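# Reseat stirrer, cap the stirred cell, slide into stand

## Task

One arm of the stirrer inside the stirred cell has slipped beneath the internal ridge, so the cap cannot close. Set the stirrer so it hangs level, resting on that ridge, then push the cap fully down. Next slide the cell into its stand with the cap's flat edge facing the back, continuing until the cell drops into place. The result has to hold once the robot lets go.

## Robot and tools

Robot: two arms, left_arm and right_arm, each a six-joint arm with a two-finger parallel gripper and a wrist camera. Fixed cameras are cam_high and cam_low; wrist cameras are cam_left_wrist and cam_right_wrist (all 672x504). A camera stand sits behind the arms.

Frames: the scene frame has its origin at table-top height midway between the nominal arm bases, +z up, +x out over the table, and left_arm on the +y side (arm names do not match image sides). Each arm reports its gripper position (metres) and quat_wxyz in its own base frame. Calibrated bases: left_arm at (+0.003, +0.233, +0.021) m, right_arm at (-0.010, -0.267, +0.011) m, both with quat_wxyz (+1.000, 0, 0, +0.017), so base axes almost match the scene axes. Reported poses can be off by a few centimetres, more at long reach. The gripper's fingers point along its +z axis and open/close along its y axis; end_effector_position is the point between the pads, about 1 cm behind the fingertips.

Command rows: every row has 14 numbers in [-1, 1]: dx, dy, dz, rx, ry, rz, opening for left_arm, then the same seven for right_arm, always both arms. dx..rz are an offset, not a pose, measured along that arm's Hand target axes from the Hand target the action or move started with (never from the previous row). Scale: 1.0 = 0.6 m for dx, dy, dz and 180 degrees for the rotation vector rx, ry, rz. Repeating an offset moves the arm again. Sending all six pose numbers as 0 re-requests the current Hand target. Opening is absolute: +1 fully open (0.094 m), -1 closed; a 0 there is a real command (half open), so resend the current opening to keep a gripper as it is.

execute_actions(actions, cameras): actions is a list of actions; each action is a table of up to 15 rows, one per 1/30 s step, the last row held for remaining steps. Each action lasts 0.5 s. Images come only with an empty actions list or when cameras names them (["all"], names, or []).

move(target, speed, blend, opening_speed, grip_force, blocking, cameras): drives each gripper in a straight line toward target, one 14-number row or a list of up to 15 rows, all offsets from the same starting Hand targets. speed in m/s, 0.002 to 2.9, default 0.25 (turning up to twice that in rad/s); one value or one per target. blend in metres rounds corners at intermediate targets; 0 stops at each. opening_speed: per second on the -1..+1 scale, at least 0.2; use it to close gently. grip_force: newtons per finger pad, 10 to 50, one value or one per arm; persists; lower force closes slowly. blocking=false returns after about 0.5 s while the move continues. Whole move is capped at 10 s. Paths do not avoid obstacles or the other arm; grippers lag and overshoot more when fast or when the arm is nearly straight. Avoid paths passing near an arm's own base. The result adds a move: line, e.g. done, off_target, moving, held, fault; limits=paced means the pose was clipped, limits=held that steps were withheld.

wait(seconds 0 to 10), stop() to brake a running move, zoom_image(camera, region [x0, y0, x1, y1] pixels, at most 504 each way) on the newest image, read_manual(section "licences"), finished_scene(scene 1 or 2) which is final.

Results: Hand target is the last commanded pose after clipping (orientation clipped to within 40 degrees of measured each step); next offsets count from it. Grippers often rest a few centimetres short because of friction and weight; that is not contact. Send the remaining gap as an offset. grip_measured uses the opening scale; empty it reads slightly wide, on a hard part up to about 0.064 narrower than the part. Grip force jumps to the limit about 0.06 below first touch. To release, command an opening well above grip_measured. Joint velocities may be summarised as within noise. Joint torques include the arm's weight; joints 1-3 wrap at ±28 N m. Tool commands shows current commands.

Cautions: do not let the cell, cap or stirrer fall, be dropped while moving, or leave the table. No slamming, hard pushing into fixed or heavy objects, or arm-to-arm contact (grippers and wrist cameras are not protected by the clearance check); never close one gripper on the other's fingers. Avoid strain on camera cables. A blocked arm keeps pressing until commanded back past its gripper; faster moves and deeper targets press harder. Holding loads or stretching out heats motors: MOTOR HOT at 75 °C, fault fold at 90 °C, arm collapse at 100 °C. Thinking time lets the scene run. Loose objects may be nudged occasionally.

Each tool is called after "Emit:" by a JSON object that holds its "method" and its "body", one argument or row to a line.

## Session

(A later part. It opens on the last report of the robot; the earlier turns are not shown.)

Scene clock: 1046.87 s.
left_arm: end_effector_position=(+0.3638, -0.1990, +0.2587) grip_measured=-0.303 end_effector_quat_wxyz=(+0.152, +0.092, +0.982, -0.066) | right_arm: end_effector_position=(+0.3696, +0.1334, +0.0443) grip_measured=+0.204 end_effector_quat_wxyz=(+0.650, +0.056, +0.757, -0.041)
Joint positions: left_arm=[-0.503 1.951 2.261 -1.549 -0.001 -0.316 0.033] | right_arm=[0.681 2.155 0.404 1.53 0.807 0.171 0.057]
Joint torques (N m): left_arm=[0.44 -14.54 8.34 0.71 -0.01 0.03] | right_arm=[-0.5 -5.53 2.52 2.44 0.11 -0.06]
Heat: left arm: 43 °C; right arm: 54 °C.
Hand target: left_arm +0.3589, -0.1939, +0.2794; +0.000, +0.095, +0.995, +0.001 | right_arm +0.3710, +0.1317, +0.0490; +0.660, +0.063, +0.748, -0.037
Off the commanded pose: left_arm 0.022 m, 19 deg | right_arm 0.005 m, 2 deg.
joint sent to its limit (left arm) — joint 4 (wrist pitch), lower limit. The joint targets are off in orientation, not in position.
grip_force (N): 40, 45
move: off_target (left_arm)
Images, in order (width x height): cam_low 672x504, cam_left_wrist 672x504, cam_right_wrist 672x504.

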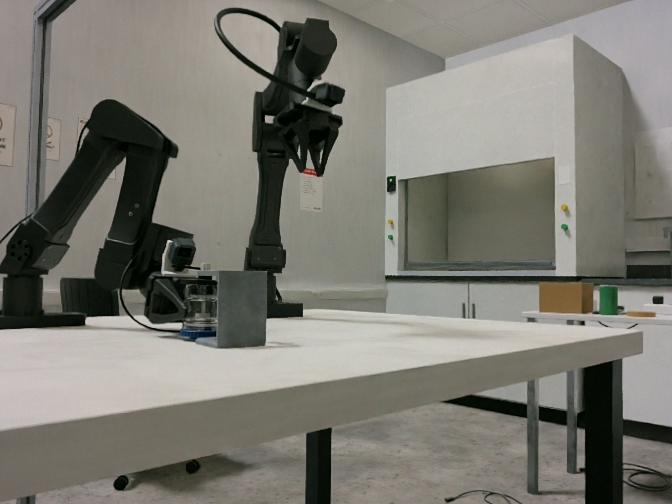

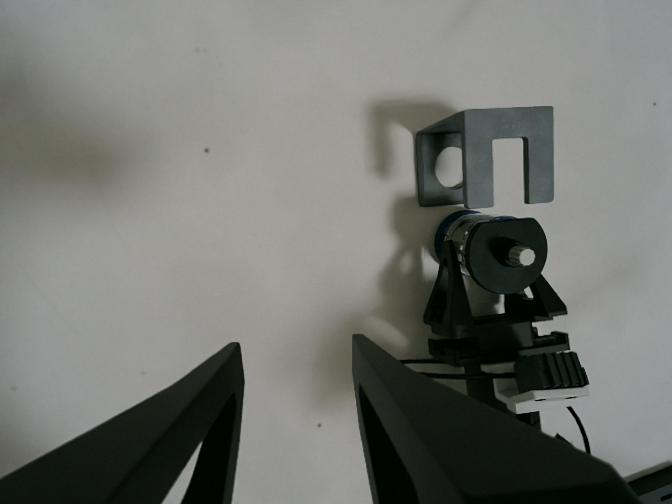

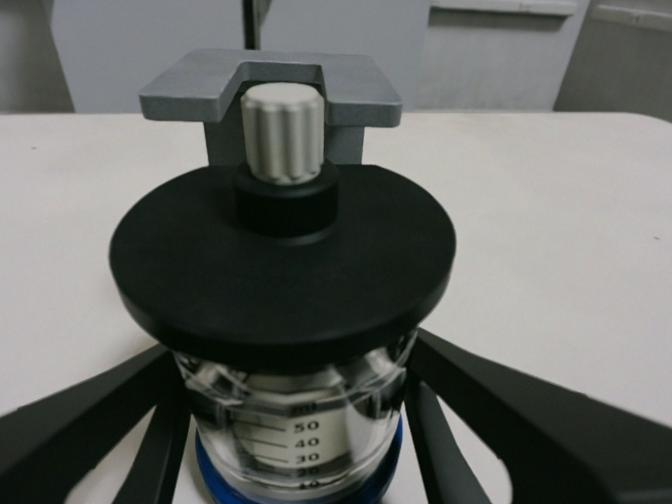

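Emit:
{"method": "move", "body": {
  "target": [0,0,0,0,0,0,-0.3,-0.008,0.007,0,0.0065,0,0.0008,0.05],
  "speed": 0.04,
  "cameras": ["cam_low","cam_left_wrist"]
}}

Emit:
{"method": "zoom_image", "body": {
  "camera": "cam_low",
  "region": [170, 250, 270, 350]
}}

Emit:
{"method": "zoom_image", "body": {
  "camera": "cam_left_wrist",
  "region": [445, 180, 565, 300]
}}

Scene clock: 1056.67 s.
left_arm: end_effector_position=(+0.3638, -0.1990, +0.2587) grip_measured=-0.303 end_effector_quat_wxyz=(+0.152, +0.092, +0.982, -0.066) | right_arm: end_effector_position=(+0.3687, +0.1327, +0.0418) grip_measured=+0.204 end_effector_quat_wxyz=(+0.646, +0.056, +0.759, -0.051)
Joint positions: left_arm=[-0.503 1.951 2.261 -1.549 -0.001 -0.316 0.033] | right_arm=[0.688 2.155 0.408 1.509 0.825 0.171 0.057]
Joint torques (N m): left_arm=[0.49 -14.48 8.34 0.7 0.01 0.03] | right_arm=[0.62 -7.73 3.89 2.03 0.28 0.04]
Heat: left arm: 43 °C; right arm: 54 °C.
Hand target: left_arm +0.3589, -0.1939, +0.2794; +0.000, +0.095, +0.995, +0.001 | right_arm +0.3721, +0.1358, +0.0539; +0.659, +0.071, +0.748, -0.043
Off the commanded pose: left_arm 0.022 m, 19 deg | right_arm 0.013 m, 3 deg.
joint sent to its limit (left arm) — joint 4 (wrist pitch), lower limit. The joint targets are off in orientation, not in position.
grip_force (N): 40, 45
move: off_target (left_arm, right_arm)
Images, in order (width x height): cam_low 672x504, cam_left_wrist 672x504.

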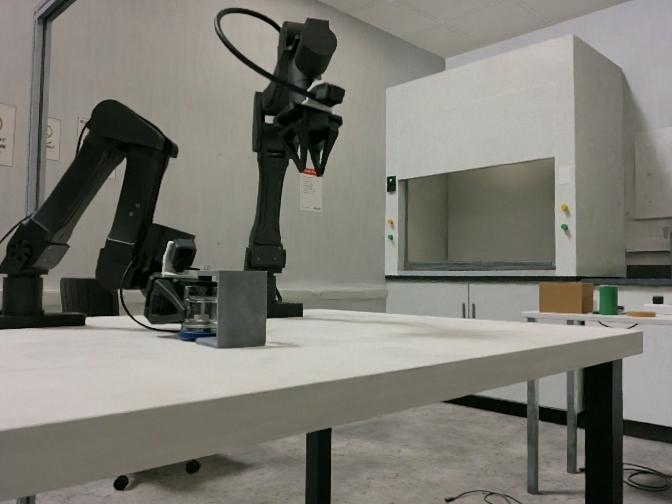

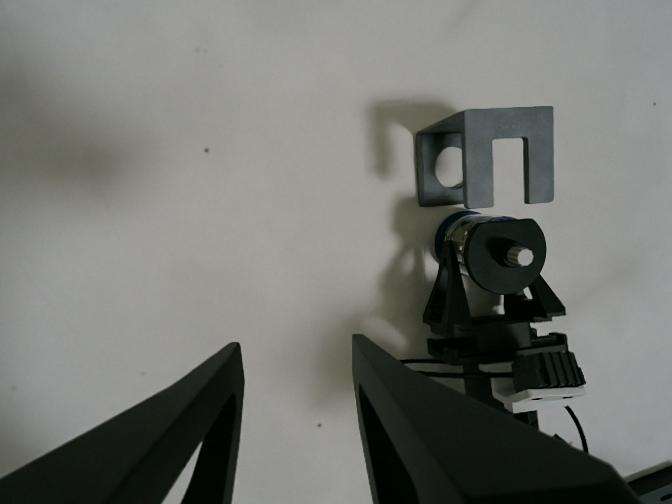

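Scaled by 5.040 from the camera's 672x504 image, which has a finer 960x720 frame.

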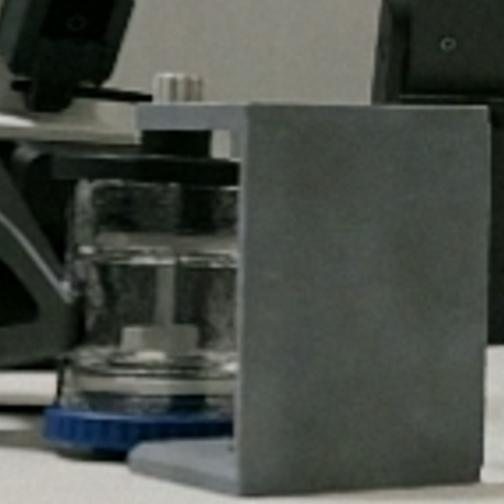

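Scaled by 4.200 from the camera's 672x504 image, which has a finer 960x720 frame.

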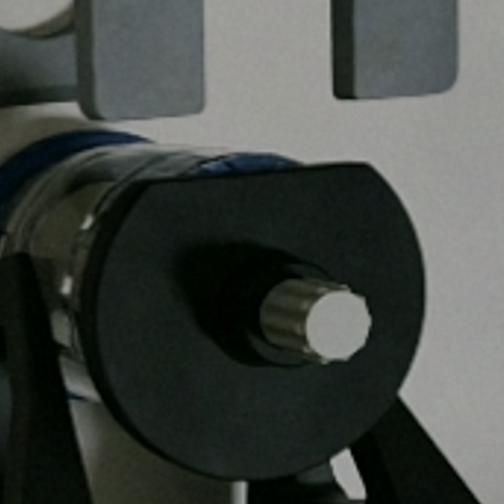

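Emit:
{"method": "move", "body": {
  "target": [0,0,0,0,0,0,-0.3,-0.009,0.005,0,0,0,0,0.05],
  "speed": 0.04,
  "cameras": ["cam_low","cam_left_wrist"]
}}

Emit:
{"method": "zoom_image", "body": {
  "camera": "cam_low",
  "region": [170, 250, 270, 350]
}}

Emit:
{"method": "zoom_image", "body": {
  "camera": "cam_left_wrist",
  "region": [445, 180, 565, 300]
}}

Scene clock: 1062.77 s.
left_arm: end_effector_position=(+0.3638, -0.1990, +0.2587) grip_measured=-0.303 end_effector_quat_wxyz=(+0.152, +0.092, +0.982, -0.066) | right_arm: end_effector_position=(+0.3692, +0.1340, +0.0419) grip_measured=+0.204 end_effector_quat_wxyz=(+0.643, +0.054, +0.762, -0.055)
Joint positions: left_arm=[-0.503 1.951 2.261 -1.549 -0.001 -0.316 0.033] | right_arm=[0.692 2.143 0.416 1.479 0.833 0.171 0.057]
Joint torques (N m): left_arm=[0.44 -14.5 8.31 0.71 0 0.03] | right_arm=[0.66 -9.16 3.93 1.93 0.27 0.07]
Heat: left arm: 43 °C; right arm: 53 °C.
Hand target: left_arm +0.3589, -0.1939, +0.2794; +0.000, +0.095, +0.995, +0.001 | right_arm +0.3733, +0.1384, +0.0594; +0.659, +0.071, +0.748, -0.043
Off the commanded pose: left_arm 0.022 m, 19 deg | right_arm 0.018 m, 3 deg.
joint sent to its limit (left arm) — joint 4 (wrist pitch), lower limit. The joint targets are off in orientation, not in position.
grip_force (N): 40, 45
move: off_target (left_arm, right_arm)
Images, in order (width x height): cam_low 672x504, cam_left_wrist 672x504.

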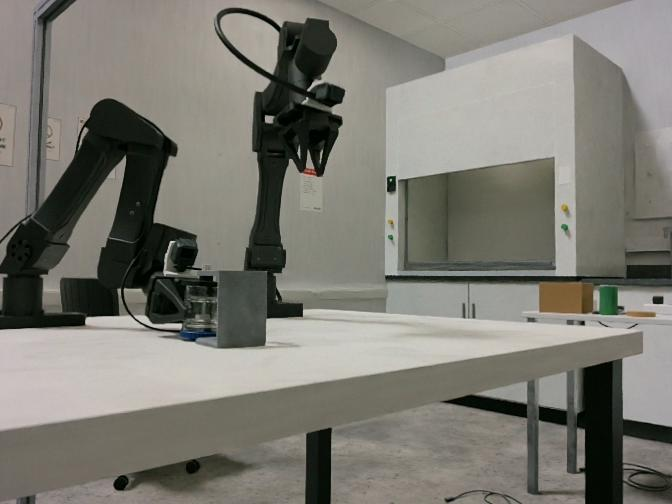

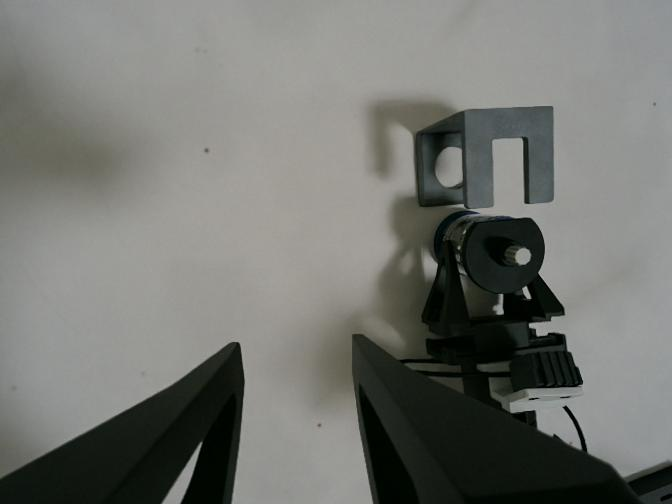

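Scaled by 5.040 from the camera's 672x504 image, which has a finer 960x720 frame.

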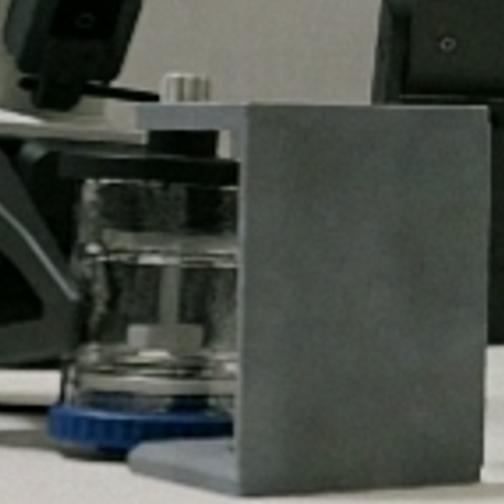

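Scaled by 4.200 from the camera's 672x504 image, which has a finer 960x720 frame.

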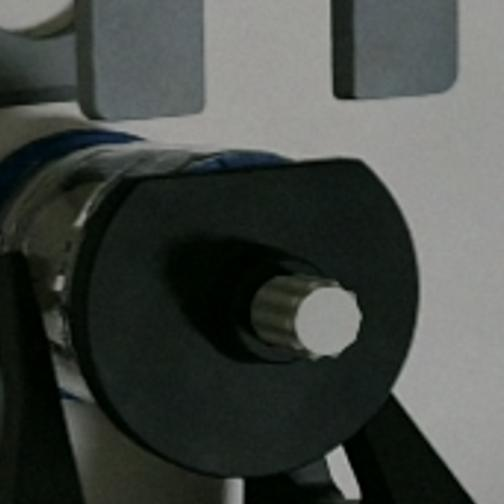

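Emit:
{"method": "move", "body": {
  "target": [0,0,0,0,0,0,-0.3,-0.004,0.001,0,0.004,-0.006,0.0005,0.05],
  "speed": 0.04,
  "cameras": ["cam_low","cam_left_wrist"]
}}

Emit:
{"method": "zoom_image", "body": {
  "camera": "cam_low",
  "region": [170, 250, 270, 350]
}}

Emit:
{"method": "zoom_image", "body": {
  "camera": "cam_left_wrist",
  "region": [445, 180, 565, 300]
}}

Scene clock: 1069.70 s.
left_arm: end_effector_position=(+0.3638, -0.1990, +0.2587) grip_measured=-0.303 end_effector_quat_wxyz=(+0.152, +0.092, +0.982, -0.066) | right_arm: end_effector_position=(+0.3693, +0.1350, +0.0441) grip_measured=+0.204 end_effector_quat_wxyz=(+0.646, +0.059, +0.758, -0.058)
Joint positions: left_arm=[-0.503 1.951 2.261 -1.549 -0.001 -0.316 0.033] | right_arm=[0.7 2.143 0.423 1.478 0.853 0.171 0.057]
Joint torques (N m): left_arm=[0.4 -14.54 8.28 0.7 -0.02 0.03] | right_arm=[0.62 -8.08 4.11 2.24 0.29 -0.08]
Heat: left arm: 43 °C; right arm: 52 °C.
Hand target: left_arm +0.3589, -0.1939, +0.2794; +0.000, +0.095, +0.995, +0.001 | right_arm +0.3737, +0.1389, +0.0617; +0.666, +0.075, +0.741, -0.048
Off the commanded pose: left_arm 0.022 m, 19 deg | right_arm 0.019 m, 4 deg.
joint sent to its limit (left arm) — joint 4 (wrist pitch), lower limit. The joint targets are off in orientation, not in position.
grip_force (N): 40, 45
move: off_target (left_arm, right_arm)
Images, in order (width x height): cam_low 672x504, cam_left_wrist 672x504.

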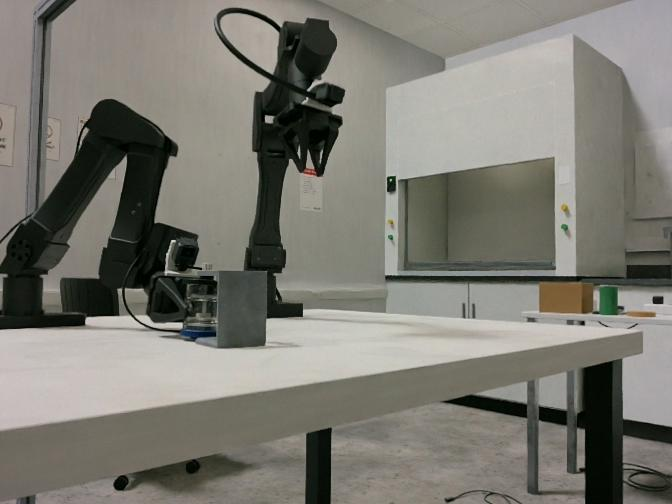

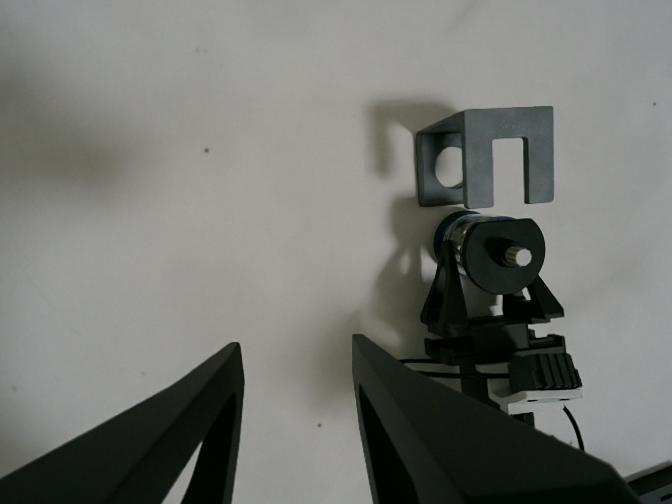

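Scaled by 5.040 from the camera's 672x504 image, which has a finer 960x720 frame.

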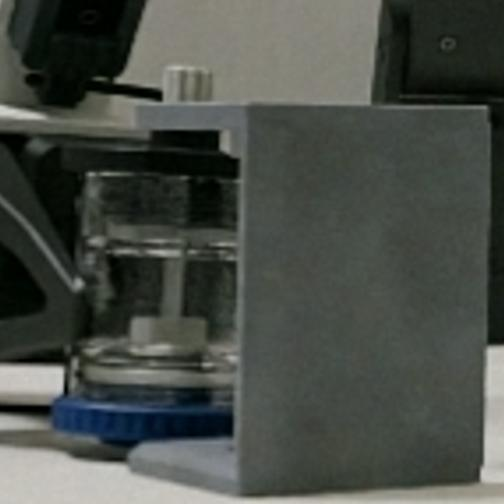

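Scaled by 4.200 from the camera's 672x504 image, which has a finer 960x720 frame.

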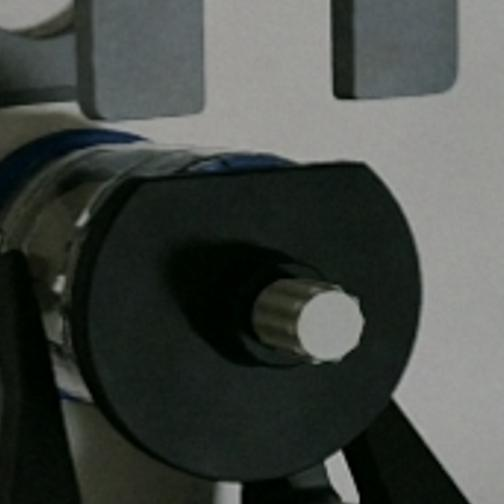

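Emit:
{"method": "move", "body": {
  "target": [0,0,0,0,0,0,-0.3,-0.002,0.001,0,0,-0.007,0.004,0.05],
  "speed": 0.04,
  "cameras": ["cam_low","cam_left_wrist"]
}}

Emit:
{"method": "zoom_image", "body": {
  "camera": "cam_low",
  "region": [170, 250, 270, 350]
}}

Emit:
{"method": "zoom_image", "body": {
  "camera": "cam_left_wrist",
  "region": [445, 180, 565, 300]
}}

Scene clock: 1075.17 s.
left_arm: end_effector_position=(+0.3638, -0.1990, +0.2587) grip_measured=-0.303 end_effector_quat_wxyz=(+0.152, +0.092, +0.982, -0.066) | right_arm: end_effector_position=(+0.3701, +0.1357, +0.0519) grip_measured=+0.204 end_effector_quat_wxyz=(+0.658, +0.066, +0.749, -0.052)
Joint positions: left_arm=[-0.503 1.951 2.261 -1.549 -0.001 -0.316 0.033] | right_arm=[0.703 2.143 0.423 1.52 0.861 0.161 0.057]
Joint torques (N m): left_arm=[0.49 -14.58 8.31 0.71 0.02 0.03] | right_arm=[0.62 -6.05 4.37 2.41 0.27 -0.08]
Heat: left arm: 44 °C; right arm: 52 °C.
Hand target: left_arm +0.3589, -0.1939, +0.2794; +0.000, +0.095, +0.995, +0.001 | right_arm +0.3739, +0.1394, +0.0630; +0.674, +0.079, +0.733, -0.045
Off the commanded pose: left_arm 0.022 m, 19 deg | right_arm 0.012 m, 3 deg.
joint sent to its limit (left arm) — joint 4 (wrist pitch), lower limit. The joint targets are off in orientation, not in position.
grip_force (N): 40, 45
move: off_target (left_arm, right_arm)
Images, in order (width x height): cam_low 672x504, cam_left_wrist 672x504.

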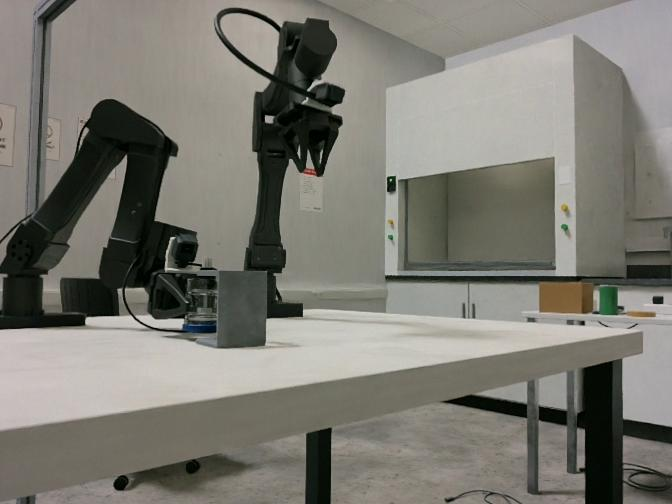

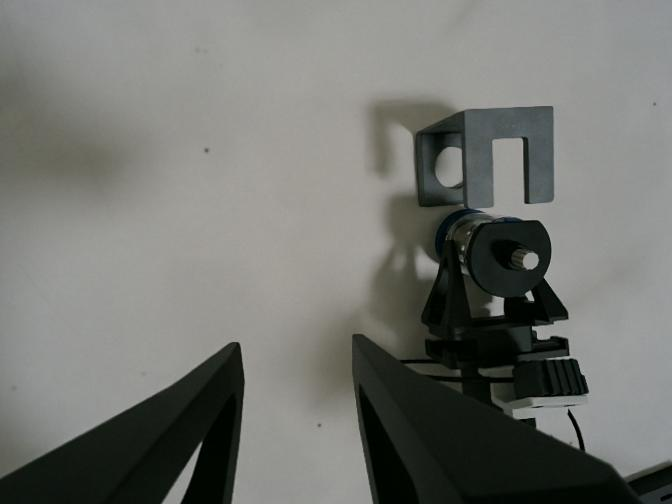

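Scaled by 5.040 from the camera's 672x504 image, which has a finer 960x720 frame.

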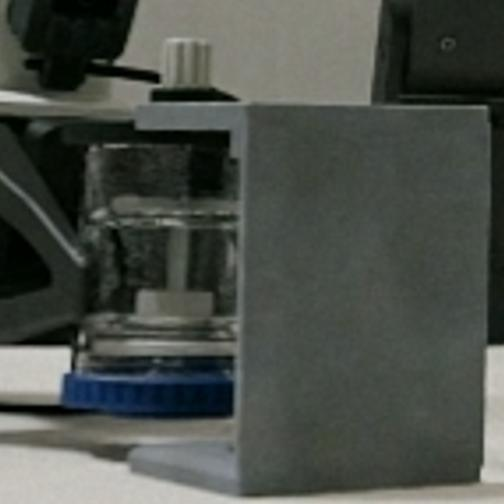

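Scaled by 4.200 from the camera's 672x504 image, which has a finer 960x720 frame.

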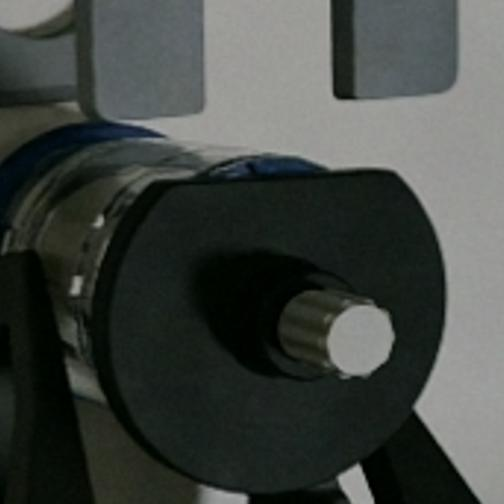

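Emit:
{"method": "move", "body": {
  "target": [0,0,0,0,0,0,-0.3,0.02,0.003,0,0,0.003,0,0.05],
  "speed": 0.04,
  "cameras": ["cam_low","cam_left_wrist","cam_right_wrist"]
}}

Emit:
{"method": "zoom_image", "body": {
  "camera": "cam_low",
  "region": [170, 250, 270, 350]
}}

Emit:
{"method": "zoom_image", "body": {
  "camera": "cam_left_wrist",
  "region": [445, 180, 565, 300]
}}

Scene clock: 1084.93 s.
left_arm: end_effector_position=(+0.3638, -0.1990, +0.2587) grip_measured=-0.303 end_effector_quat_wxyz=(+0.152, +0.092, +0.982, -0.066) | right_arm: end_effector_position=(+0.3706, +0.1390, +0.0445) grip_measured=+0.204 end_effector_quat_wxyz=(+0.655, +0.063, +0.751, -0.055)
Joint positions: left_arm=[-0.503 1.951 2.261 -1.549 -0.001 -0.316 0.033] | right_arm=[0.711 2.18 0.438 1.532 0.866 0.161 0.057]
Joint torques (N m): left_arm=[0.51 -14.5 8.29 0.7 0 0.03] | right_arm=[0.66 -5.19 4.1 2.47 0.28 0.07]
Heat: left arm: 44 °C; right arm: 51 °C.
Hand target: left_arm +0.3589, -0.1939, +0.2794; +0.000, +0.095, +0.995, +0.001 | right_arm +0.3733, +0.1418, +0.0510; +0.670, +0.079, +0.736, -0.045
Off the commanded pose: left_arm 0.022 m, 19 deg | right_arm 0.008 m, 3 deg.
joint sent to its limit (left arm) — joint 4 (wrist pitch), lower limit. The joint targets are off in orientation, not in position.
joint sent to its limit (right arm) — joint 4 (wrist pitch), upper limit. The joint targets still meet the commanded pose.
grip_force (N): 40, 45
move: off_target (left_arm, right_arm)
Images, in order (width x height): cam_low 672x504, cam_left_wrist 672x504, cam_right_wrist 672x504.

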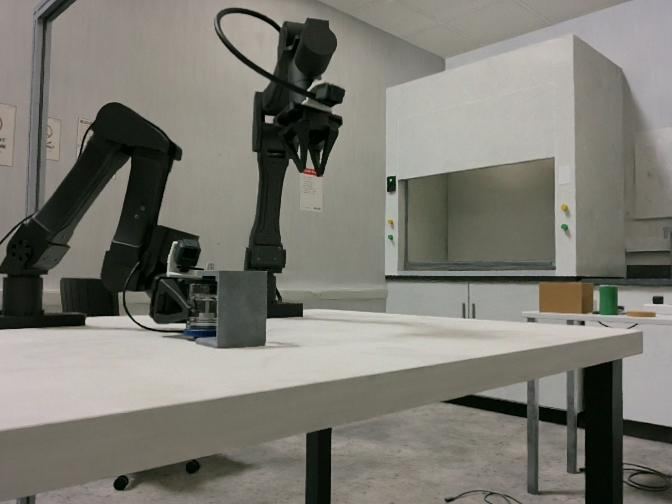

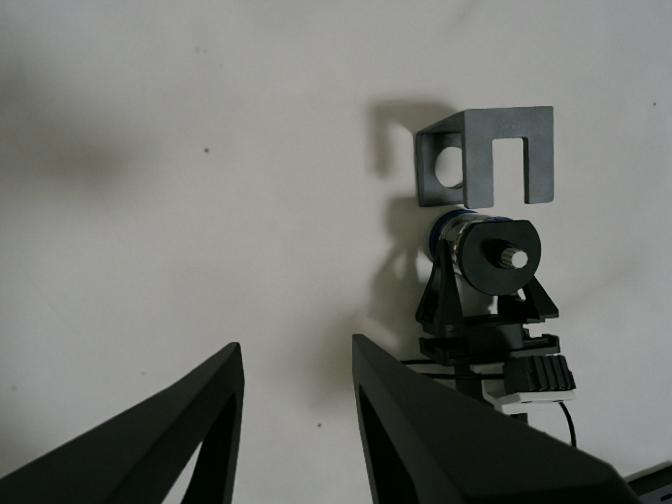

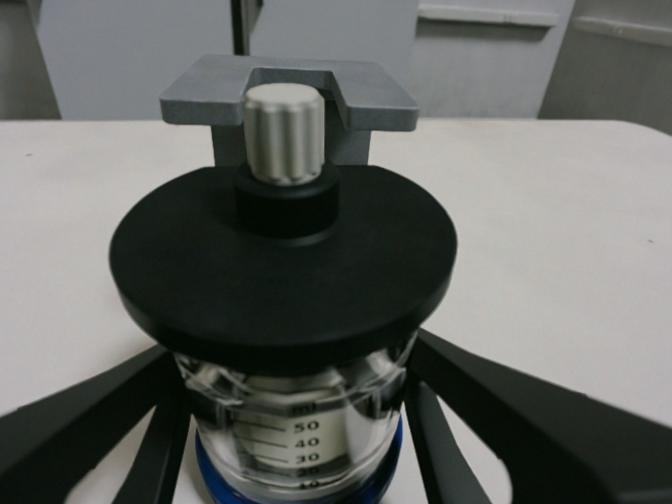

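Scaled by 5.040 from the camera's 672x504 image, which has a finer 960x720 frame.

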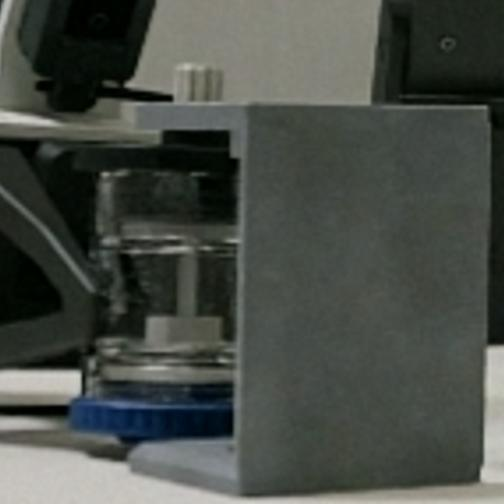

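Scaled by 4.200 from the camera's 672x504 image, which has a finer 960x720 frame.

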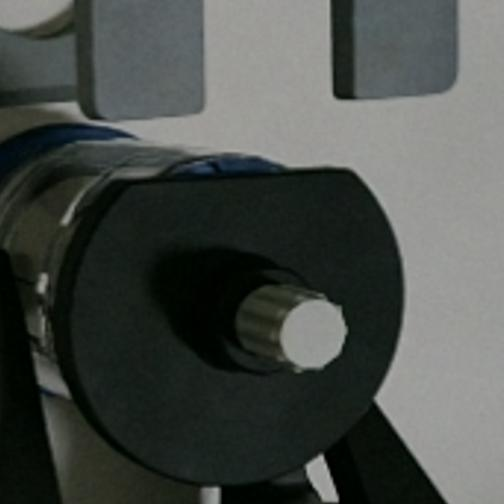

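Emit:
{"method": "move", "body": {
  "target": [0,0,0,0,0,0,-0.3,-0.007,-0.002,0.008,-0.007,0,-0.001,0.05],
  "speed": 0.04,
  "cameras": ["cam_low","cam_left_wrist","cam_right_wrist"]
}}

Emit:
{"method": "zoom_image", "body": {
  "camera": "cam_low",
  "region": [170, 250, 270, 350]
}}

Emit:
{"method": "zoom_image", "body": {
  "camera": "cam_left_wrist",
  "region": [445, 180, 565, 300]
}}

Scene clock: 1095.50 s.
left_arm: end_effector_position=(+0.3638, -0.1990, +0.2587) grip_measured=-0.303 end_effector_quat_wxyz=(+0.152, +0.092, +0.982, -0.066) | right_arm: end_effector_position=(+0.3735, +0.1384, +0.0436) grip_measured=+0.204 end_effector_quat_wxyz=(+0.654, +0.059, +0.753, -0.049)
Joint positions: left_arm=[-0.503 1.951 2.261 -1.549 -0.001 -0.316 0.033] | right_arm=[0.695 2.18 0.438 1.532 0.837 0.161 0.057]
Joint torques (N m): left_arm=[0.49 -14.52 8.32 0.71 0.01 0.05] | right_arm=[-0.44 -6.38 3.62 2.48 0.1 -0.08]
Heat: left arm: 44 °C; right arm: 52 °C.
Hand target: left_arm +0.3589, -0.1939, +0.2794; +0.000, +0.095, +0.995, +0.001 | right_arm +0.3782, +0.1396, +0.0546; +0.671, +0.071, +0.737, -0.037
Off the commanded pose: left_arm 0.022 m, 19 deg | right_arm 0.012 m, 3 deg.
joint sent to its limit (left arm) — joint 4 (wrist pitch), lower limit. The joint targets are off in orientation, not in position.
joint sent to its limit (right arm) — joint 4 (wrist pitch), upper limit. The joint targets still meet the commanded pose.
grip_force (N): 40, 45
move: off_target (left_arm, right_arm)
Images, in order (width x height): cam_low 672x504, cam_left_wrist 672x504, cam_right_wrist 672x504.

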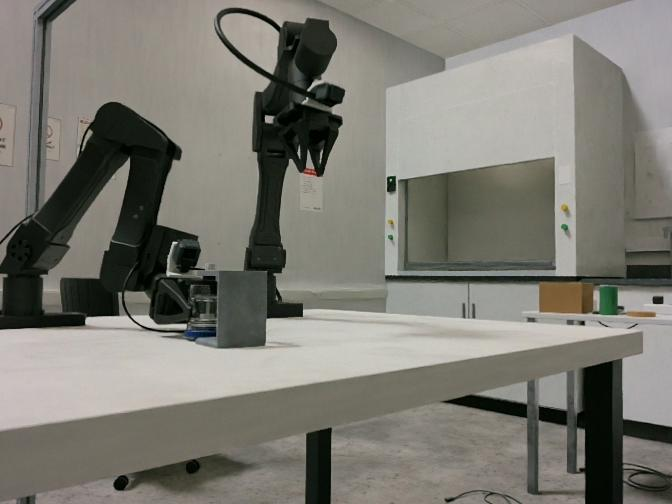

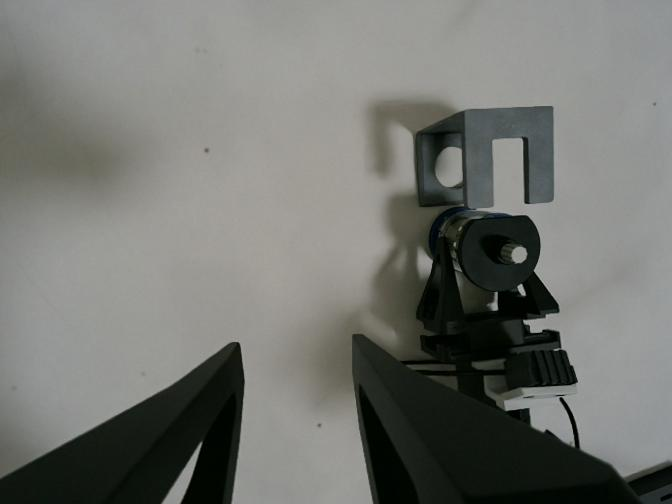

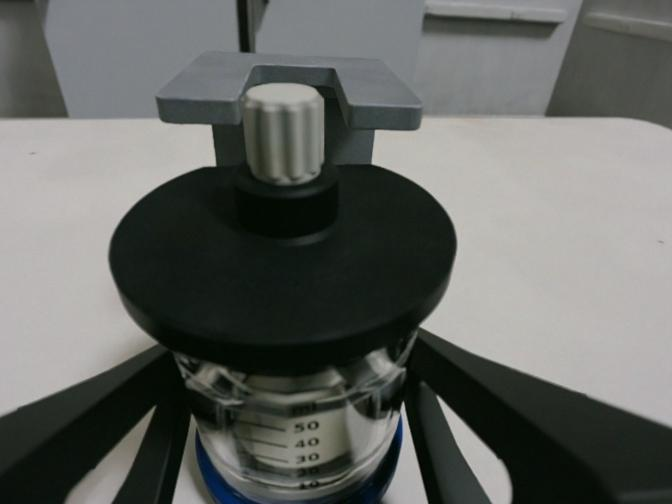

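Scaled by 5.040 from the camera's 672x504 image, which has a finer 960x720 frame.

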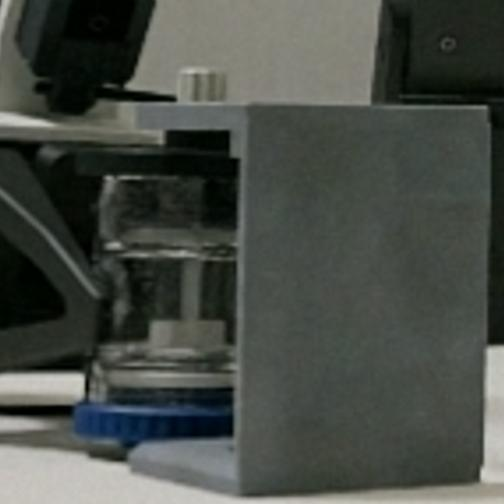

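Scaled by 4.200 from the camera's 672x504 image, which has a finer 960x720 frame.

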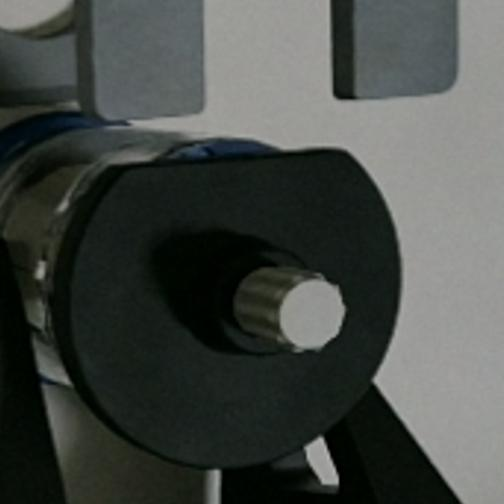

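Emit:
{"method": "move", "body": {
  "target": [0,0,0,0,0,0,-0.3,-0.010,0.000,0,0.002,0,0,0.05],
  "speed": 0.04,
  "cameras": ["cam_low"]
}}

Emit:
{"method": "zoom_image", "body": {
  "camera": "cam_low",
  "region": [170, 250, 270, 350]
}}

Scene clock: 1099.87 s.
left_arm: end_effector_position=(+0.3638, -0.1990, +0.2587) grip_measured=-0.303 end_effector_quat_wxyz=(+0.152, +0.092, +0.982, -0.066) | right_arm: end_effector_position=(+0.3735, +0.1385, +0.0436) grip_measured=+0.204 end_effector_quat_wxyz=(+0.654, +0.058, +0.753, -0.049)
Joint positions: left_arm=[-0.503 1.951 2.261 -1.549 -0.001 -0.316 0.033] | right_arm=[0.695 2.18 0.438 1.532 0.836 0.159 0.057]
Joint torques (N m): left_arm=[0.55 -14.56 8.28 0.68 0.01 0.03] | right_arm=[-0.43 -8.49 3.56 2.23 0.16 -0.1]
Heat: left arm: 44 °C; right arm: 53 °C.
Hand target: left_arm +0.3589, -0.1939, +0.2794; +0.000, +0.095, +0.995, +0.001 | right_arm +0.3787, +0.1392, +0.0606; +0.671, +0.073, +0.737, -0.040
Off the commanded pose: left_arm 0.022 m, 19 deg | right_arm 0.018 m, 3 deg.
joint sent to its limit (left arm) — joint 4 (wrist pitch), lower limit. The joint targets are off in orientation, not in position.
grip_force (N): 40, 45
move: off_target (left_arm, right_arm)
Images, in order (width x height): cam_low 672x504.

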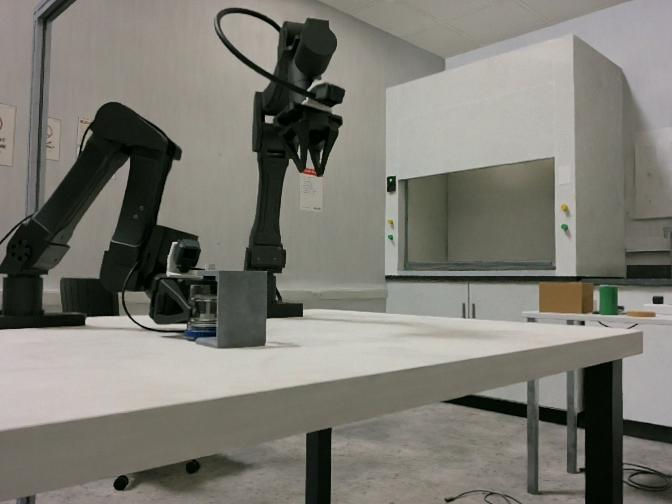

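Scaled by 5.040 from the camera's 672x504 image, which has a finer 960x720 frame.

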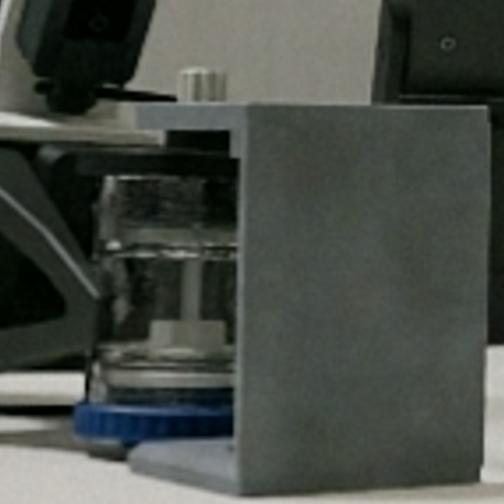

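Nothing moved; now near edge. Continue up with a forward part.

Emit:
{"method": "move", "body": {
  "target": [0,0,0,0,0,0,-0.3,-0.008,0.000,0.003,0,0,0,0.05],
  "speed": 0.04,
  "cameras": ["cam_low"]
}}

Emit:
{"method": "zoom_image", "body": {
  "camera": "cam_low",
  "region": [170, 250, 270, 350]
}}

Scene clock: 1103.20 s.
left_arm: end_effector_position=(+0.3638, -0.1990, +0.2587) grip_measured=-0.303 end_effector_quat_wxyz=(+0.152, +0.092, +0.982, -0.066) | right_arm: end_effector_position=(+0.3743, +0.1367, +0.0443) grip_measured=+0.204 end_effector_quat_wxyz=(+0.653, +0.058, +0.754, -0.052)
Joint positions: left_arm=[-0.503 1.951 2.261 -1.549 -0.001 -0.316 0.033] | right_arm=[0.69 2.17 0.438 1.518 0.835 0.157 0.057]
Joint torques (N m): left_arm=[0.47 -14.54 8.31 0.69 0.02 0.02] | right_arm=[-0.58 -9.63 3.81 2.12 0.11 -0.1]
Heat: left arm: 44 °C; right arm: 53 °C.
Hand target: left_arm +0.3589, -0.1939, +0.2794; +0.000, +0.095, +0.995, +0.001 | right_arm +0.3809, +0.1388, +0.0653; +0.671, +0.073, +0.737, -0.040
Off the commanded pose: left_arm 0.022 m, 19 deg | right_arm 0.022 m, 4 deg.
joint sent to its limit (left arm) — joint 4 (wrist pitch), lower limit. The joint targets are off in orientation, not in position.
grip_force (N): 40, 45
move: off_target (left_arm, right_arm)
Images, in order (width x height): cam_low 672x504.

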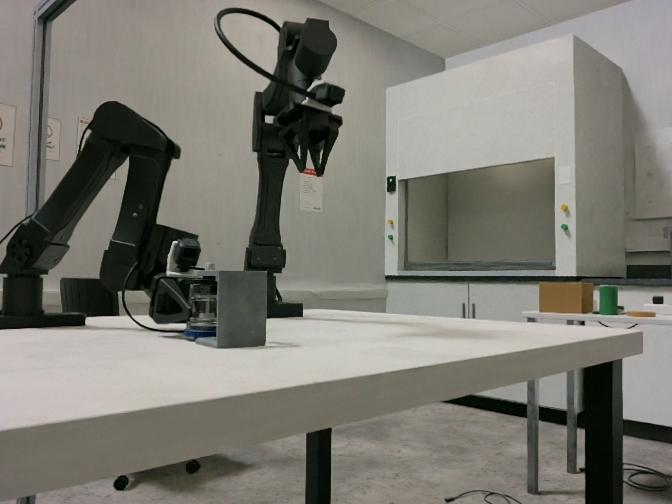

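Scaled by 5.040 from the camera's 672x504 image, which has a finer 960x720 frame.

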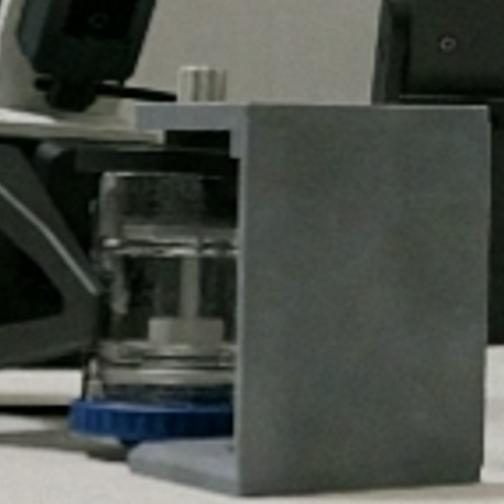

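Emit:
{"method": "move", "body": {
  "target": [0,0,0,0,0,0,-0.3,-0.005,0.003,0.001,0,-0.001,0,0.05],
  "speed": 0.04,
  "cameras": ["cam_low","cam_left_wrist"]
}}

Emit:
{"method": "zoom_image", "body": {
  "camera": "cam_low",
  "region": [170, 250, 270, 350]
}}

Emit:
{"method": "zoom_image", "body": {
  "camera": "cam_left_wrist",
  "region": [445, 180, 565, 300]
}}

Scene clock: 1107.50 s.
left_arm: end_effector_position=(+0.3638, -0.1990, +0.2587) grip_measured=-0.303 end_effector_quat_wxyz=(+0.152, +0.092, +0.982, -0.066) | right_arm: end_effector_position=(+0.3746, +0.1369, +0.0459) grip_measured=+0.204 end_effector_quat_wxyz=(+0.652, +0.057, +0.754, -0.054)
Joint positions: left_arm=[-0.503 1.951 2.261 -1.549 -0.001 -0.316 0.033] | right_arm=[0.69 2.159 0.438 1.505 0.835 0.154 0.057]
Joint torques (N m): left_arm=[0.49 -14.54 8.31 0.7 0.01 0.03] | right_arm=[-0.4 -9.62 4.3 2.11 0.13 -0.1]
Heat: left arm: 44 °C; right arm: 52 °C.
Hand target: left_arm +0.3589, -0.1939, +0.2794; +0.000, +0.095, +0.995, +0.001 | right_arm +0.3820, +0.1403, +0.0682; +0.672, +0.073, +0.736, -0.040
Off the commanded pose: left_arm 0.022 m, 19 deg | right_arm 0.024 m, 4 deg.
joint sent to its limit (left arm) — joint 4 (wrist pitch), lower limit. The joint targets are off in orientation, not in position.
grip_force (N): 40, 45
move: off_target (left_arm, right_arm)
Images, in order (width x height): cam_low 672x504, cam_left_wrist 672x504.

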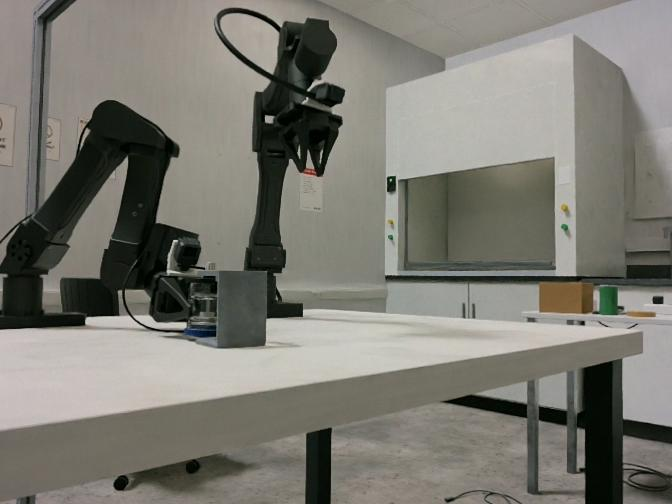

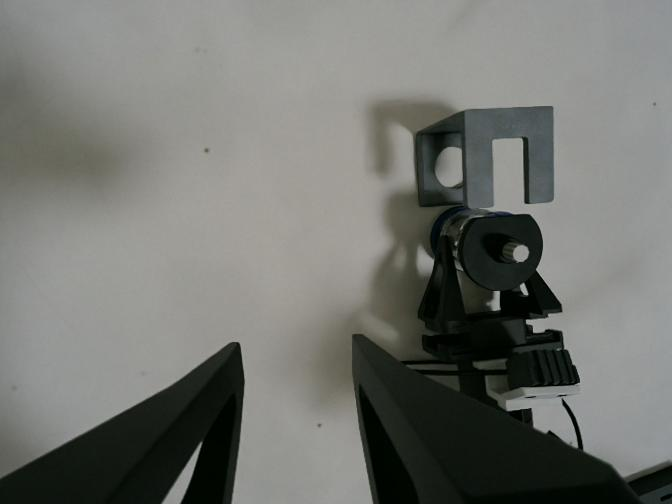

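Scaled by 5.040 from the camera's 672x504 image, which has a finer 960x720 frame.

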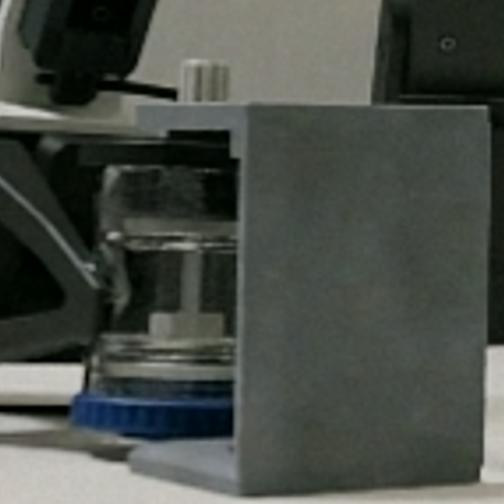

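Scaled by 4.200 from the camera's 672x504 image, which has a finer 960x720 frame.

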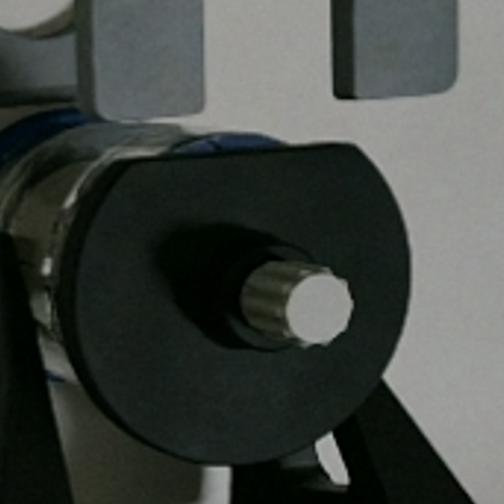

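Emit:
{"method": "move", "body": {
  "target": [0,0,0,0,0,0,-0.3,-0.0045,-0.004,0.014,0.002,0,0.001,0.05],
  "speed": 0.04,
  "cameras": ["cam_low","cam_left_wrist","cam_right_wrist"]
}}

Emit:
{"method": "zoom_image", "body": {
  "camera": "cam_low",
  "region": [170, 250, 270, 350]
}}

Emit:
{"method": "zoom_image", "body": {
  "camera": "cam_left_wrist",
  "region": [445, 180, 565, 300]
}}

Scene clock: 1114.00 s.
left_arm: end_effector_position=(+0.3638, -0.1990, +0.2587) grip_measured=-0.303 end_effector_quat_wxyz=(+0.152, +0.092, +0.982, -0.066) | right_arm: end_effector_position=(+0.3827, +0.1334, +0.0473) grip_measured=+0.204 end_effector_quat_wxyz=(+0.652, +0.061, +0.754, -0.056)
Joint positions: left_arm=[-0.503 1.951 2.261 -1.549 -0.001 -0.316 0.033] | right_arm=[0.663 2.155 0.458 1.484 0.817 0.151 0.057]
Joint torques (N m): left_arm=[0.49 -14.52 8.29 0.71 0.01 0.01] | right_arm=[-0.47 -9.83 4.36 2.11 0.11 -0.09]
Heat: left arm: 44 °C; right arm: 52 °C.
Hand target: left_arm +0.3589, -0.1939, +0.2794; +0.000, +0.095, +0.995, +0.001 | right_arm +0.3902, +0.1364, +0.0701; +0.672, +0.076, +0.735, -0.041
Off the commanded pose: left_arm 0.022 m, 19 deg | right_arm 0.024 m, 4 deg.
joint sent to its limit (left arm) — joint 4 (wrist pitch), lower limit. The joint targets are off in orientation, not in position.
grip_force (N): 40, 45
move: off_target (left_arm, right_arm)
Images, in order (width x height): cam_low 672x504, cam_left_wrist 672x504, cam_right_wrist 672x504.

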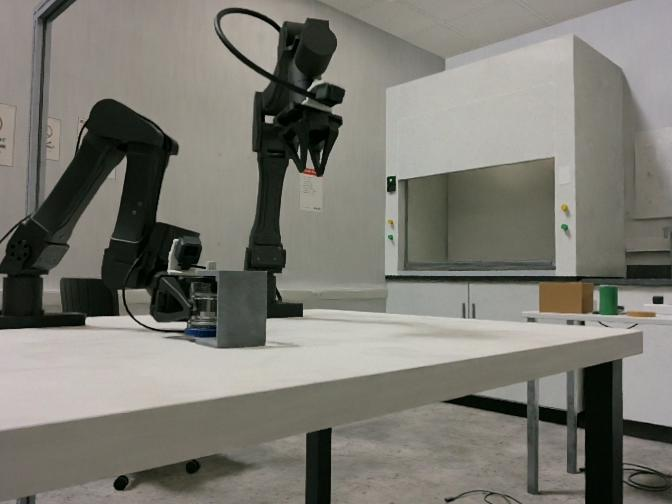

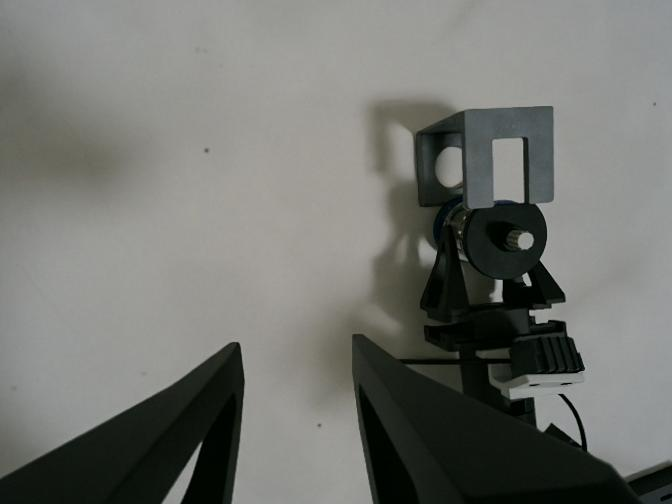

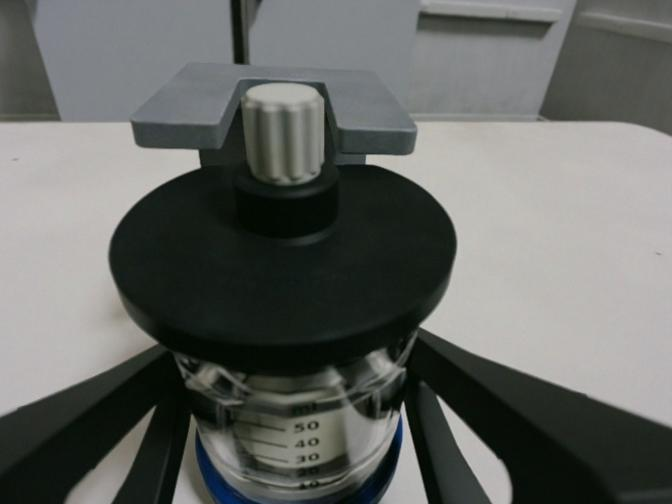

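Scaled by 5.040 from the camera's 672x504 image, which has a finer 960x720 frame.

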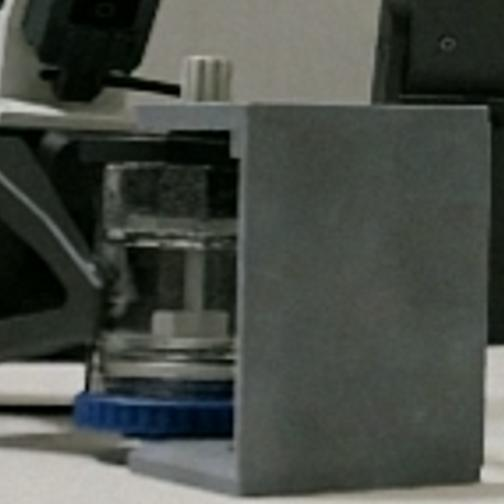

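Scaled by 4.200 from the camera's 672x504 image, which has a finer 960x720 frame.

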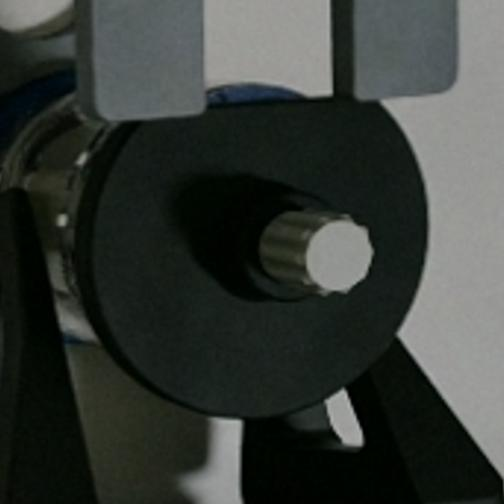

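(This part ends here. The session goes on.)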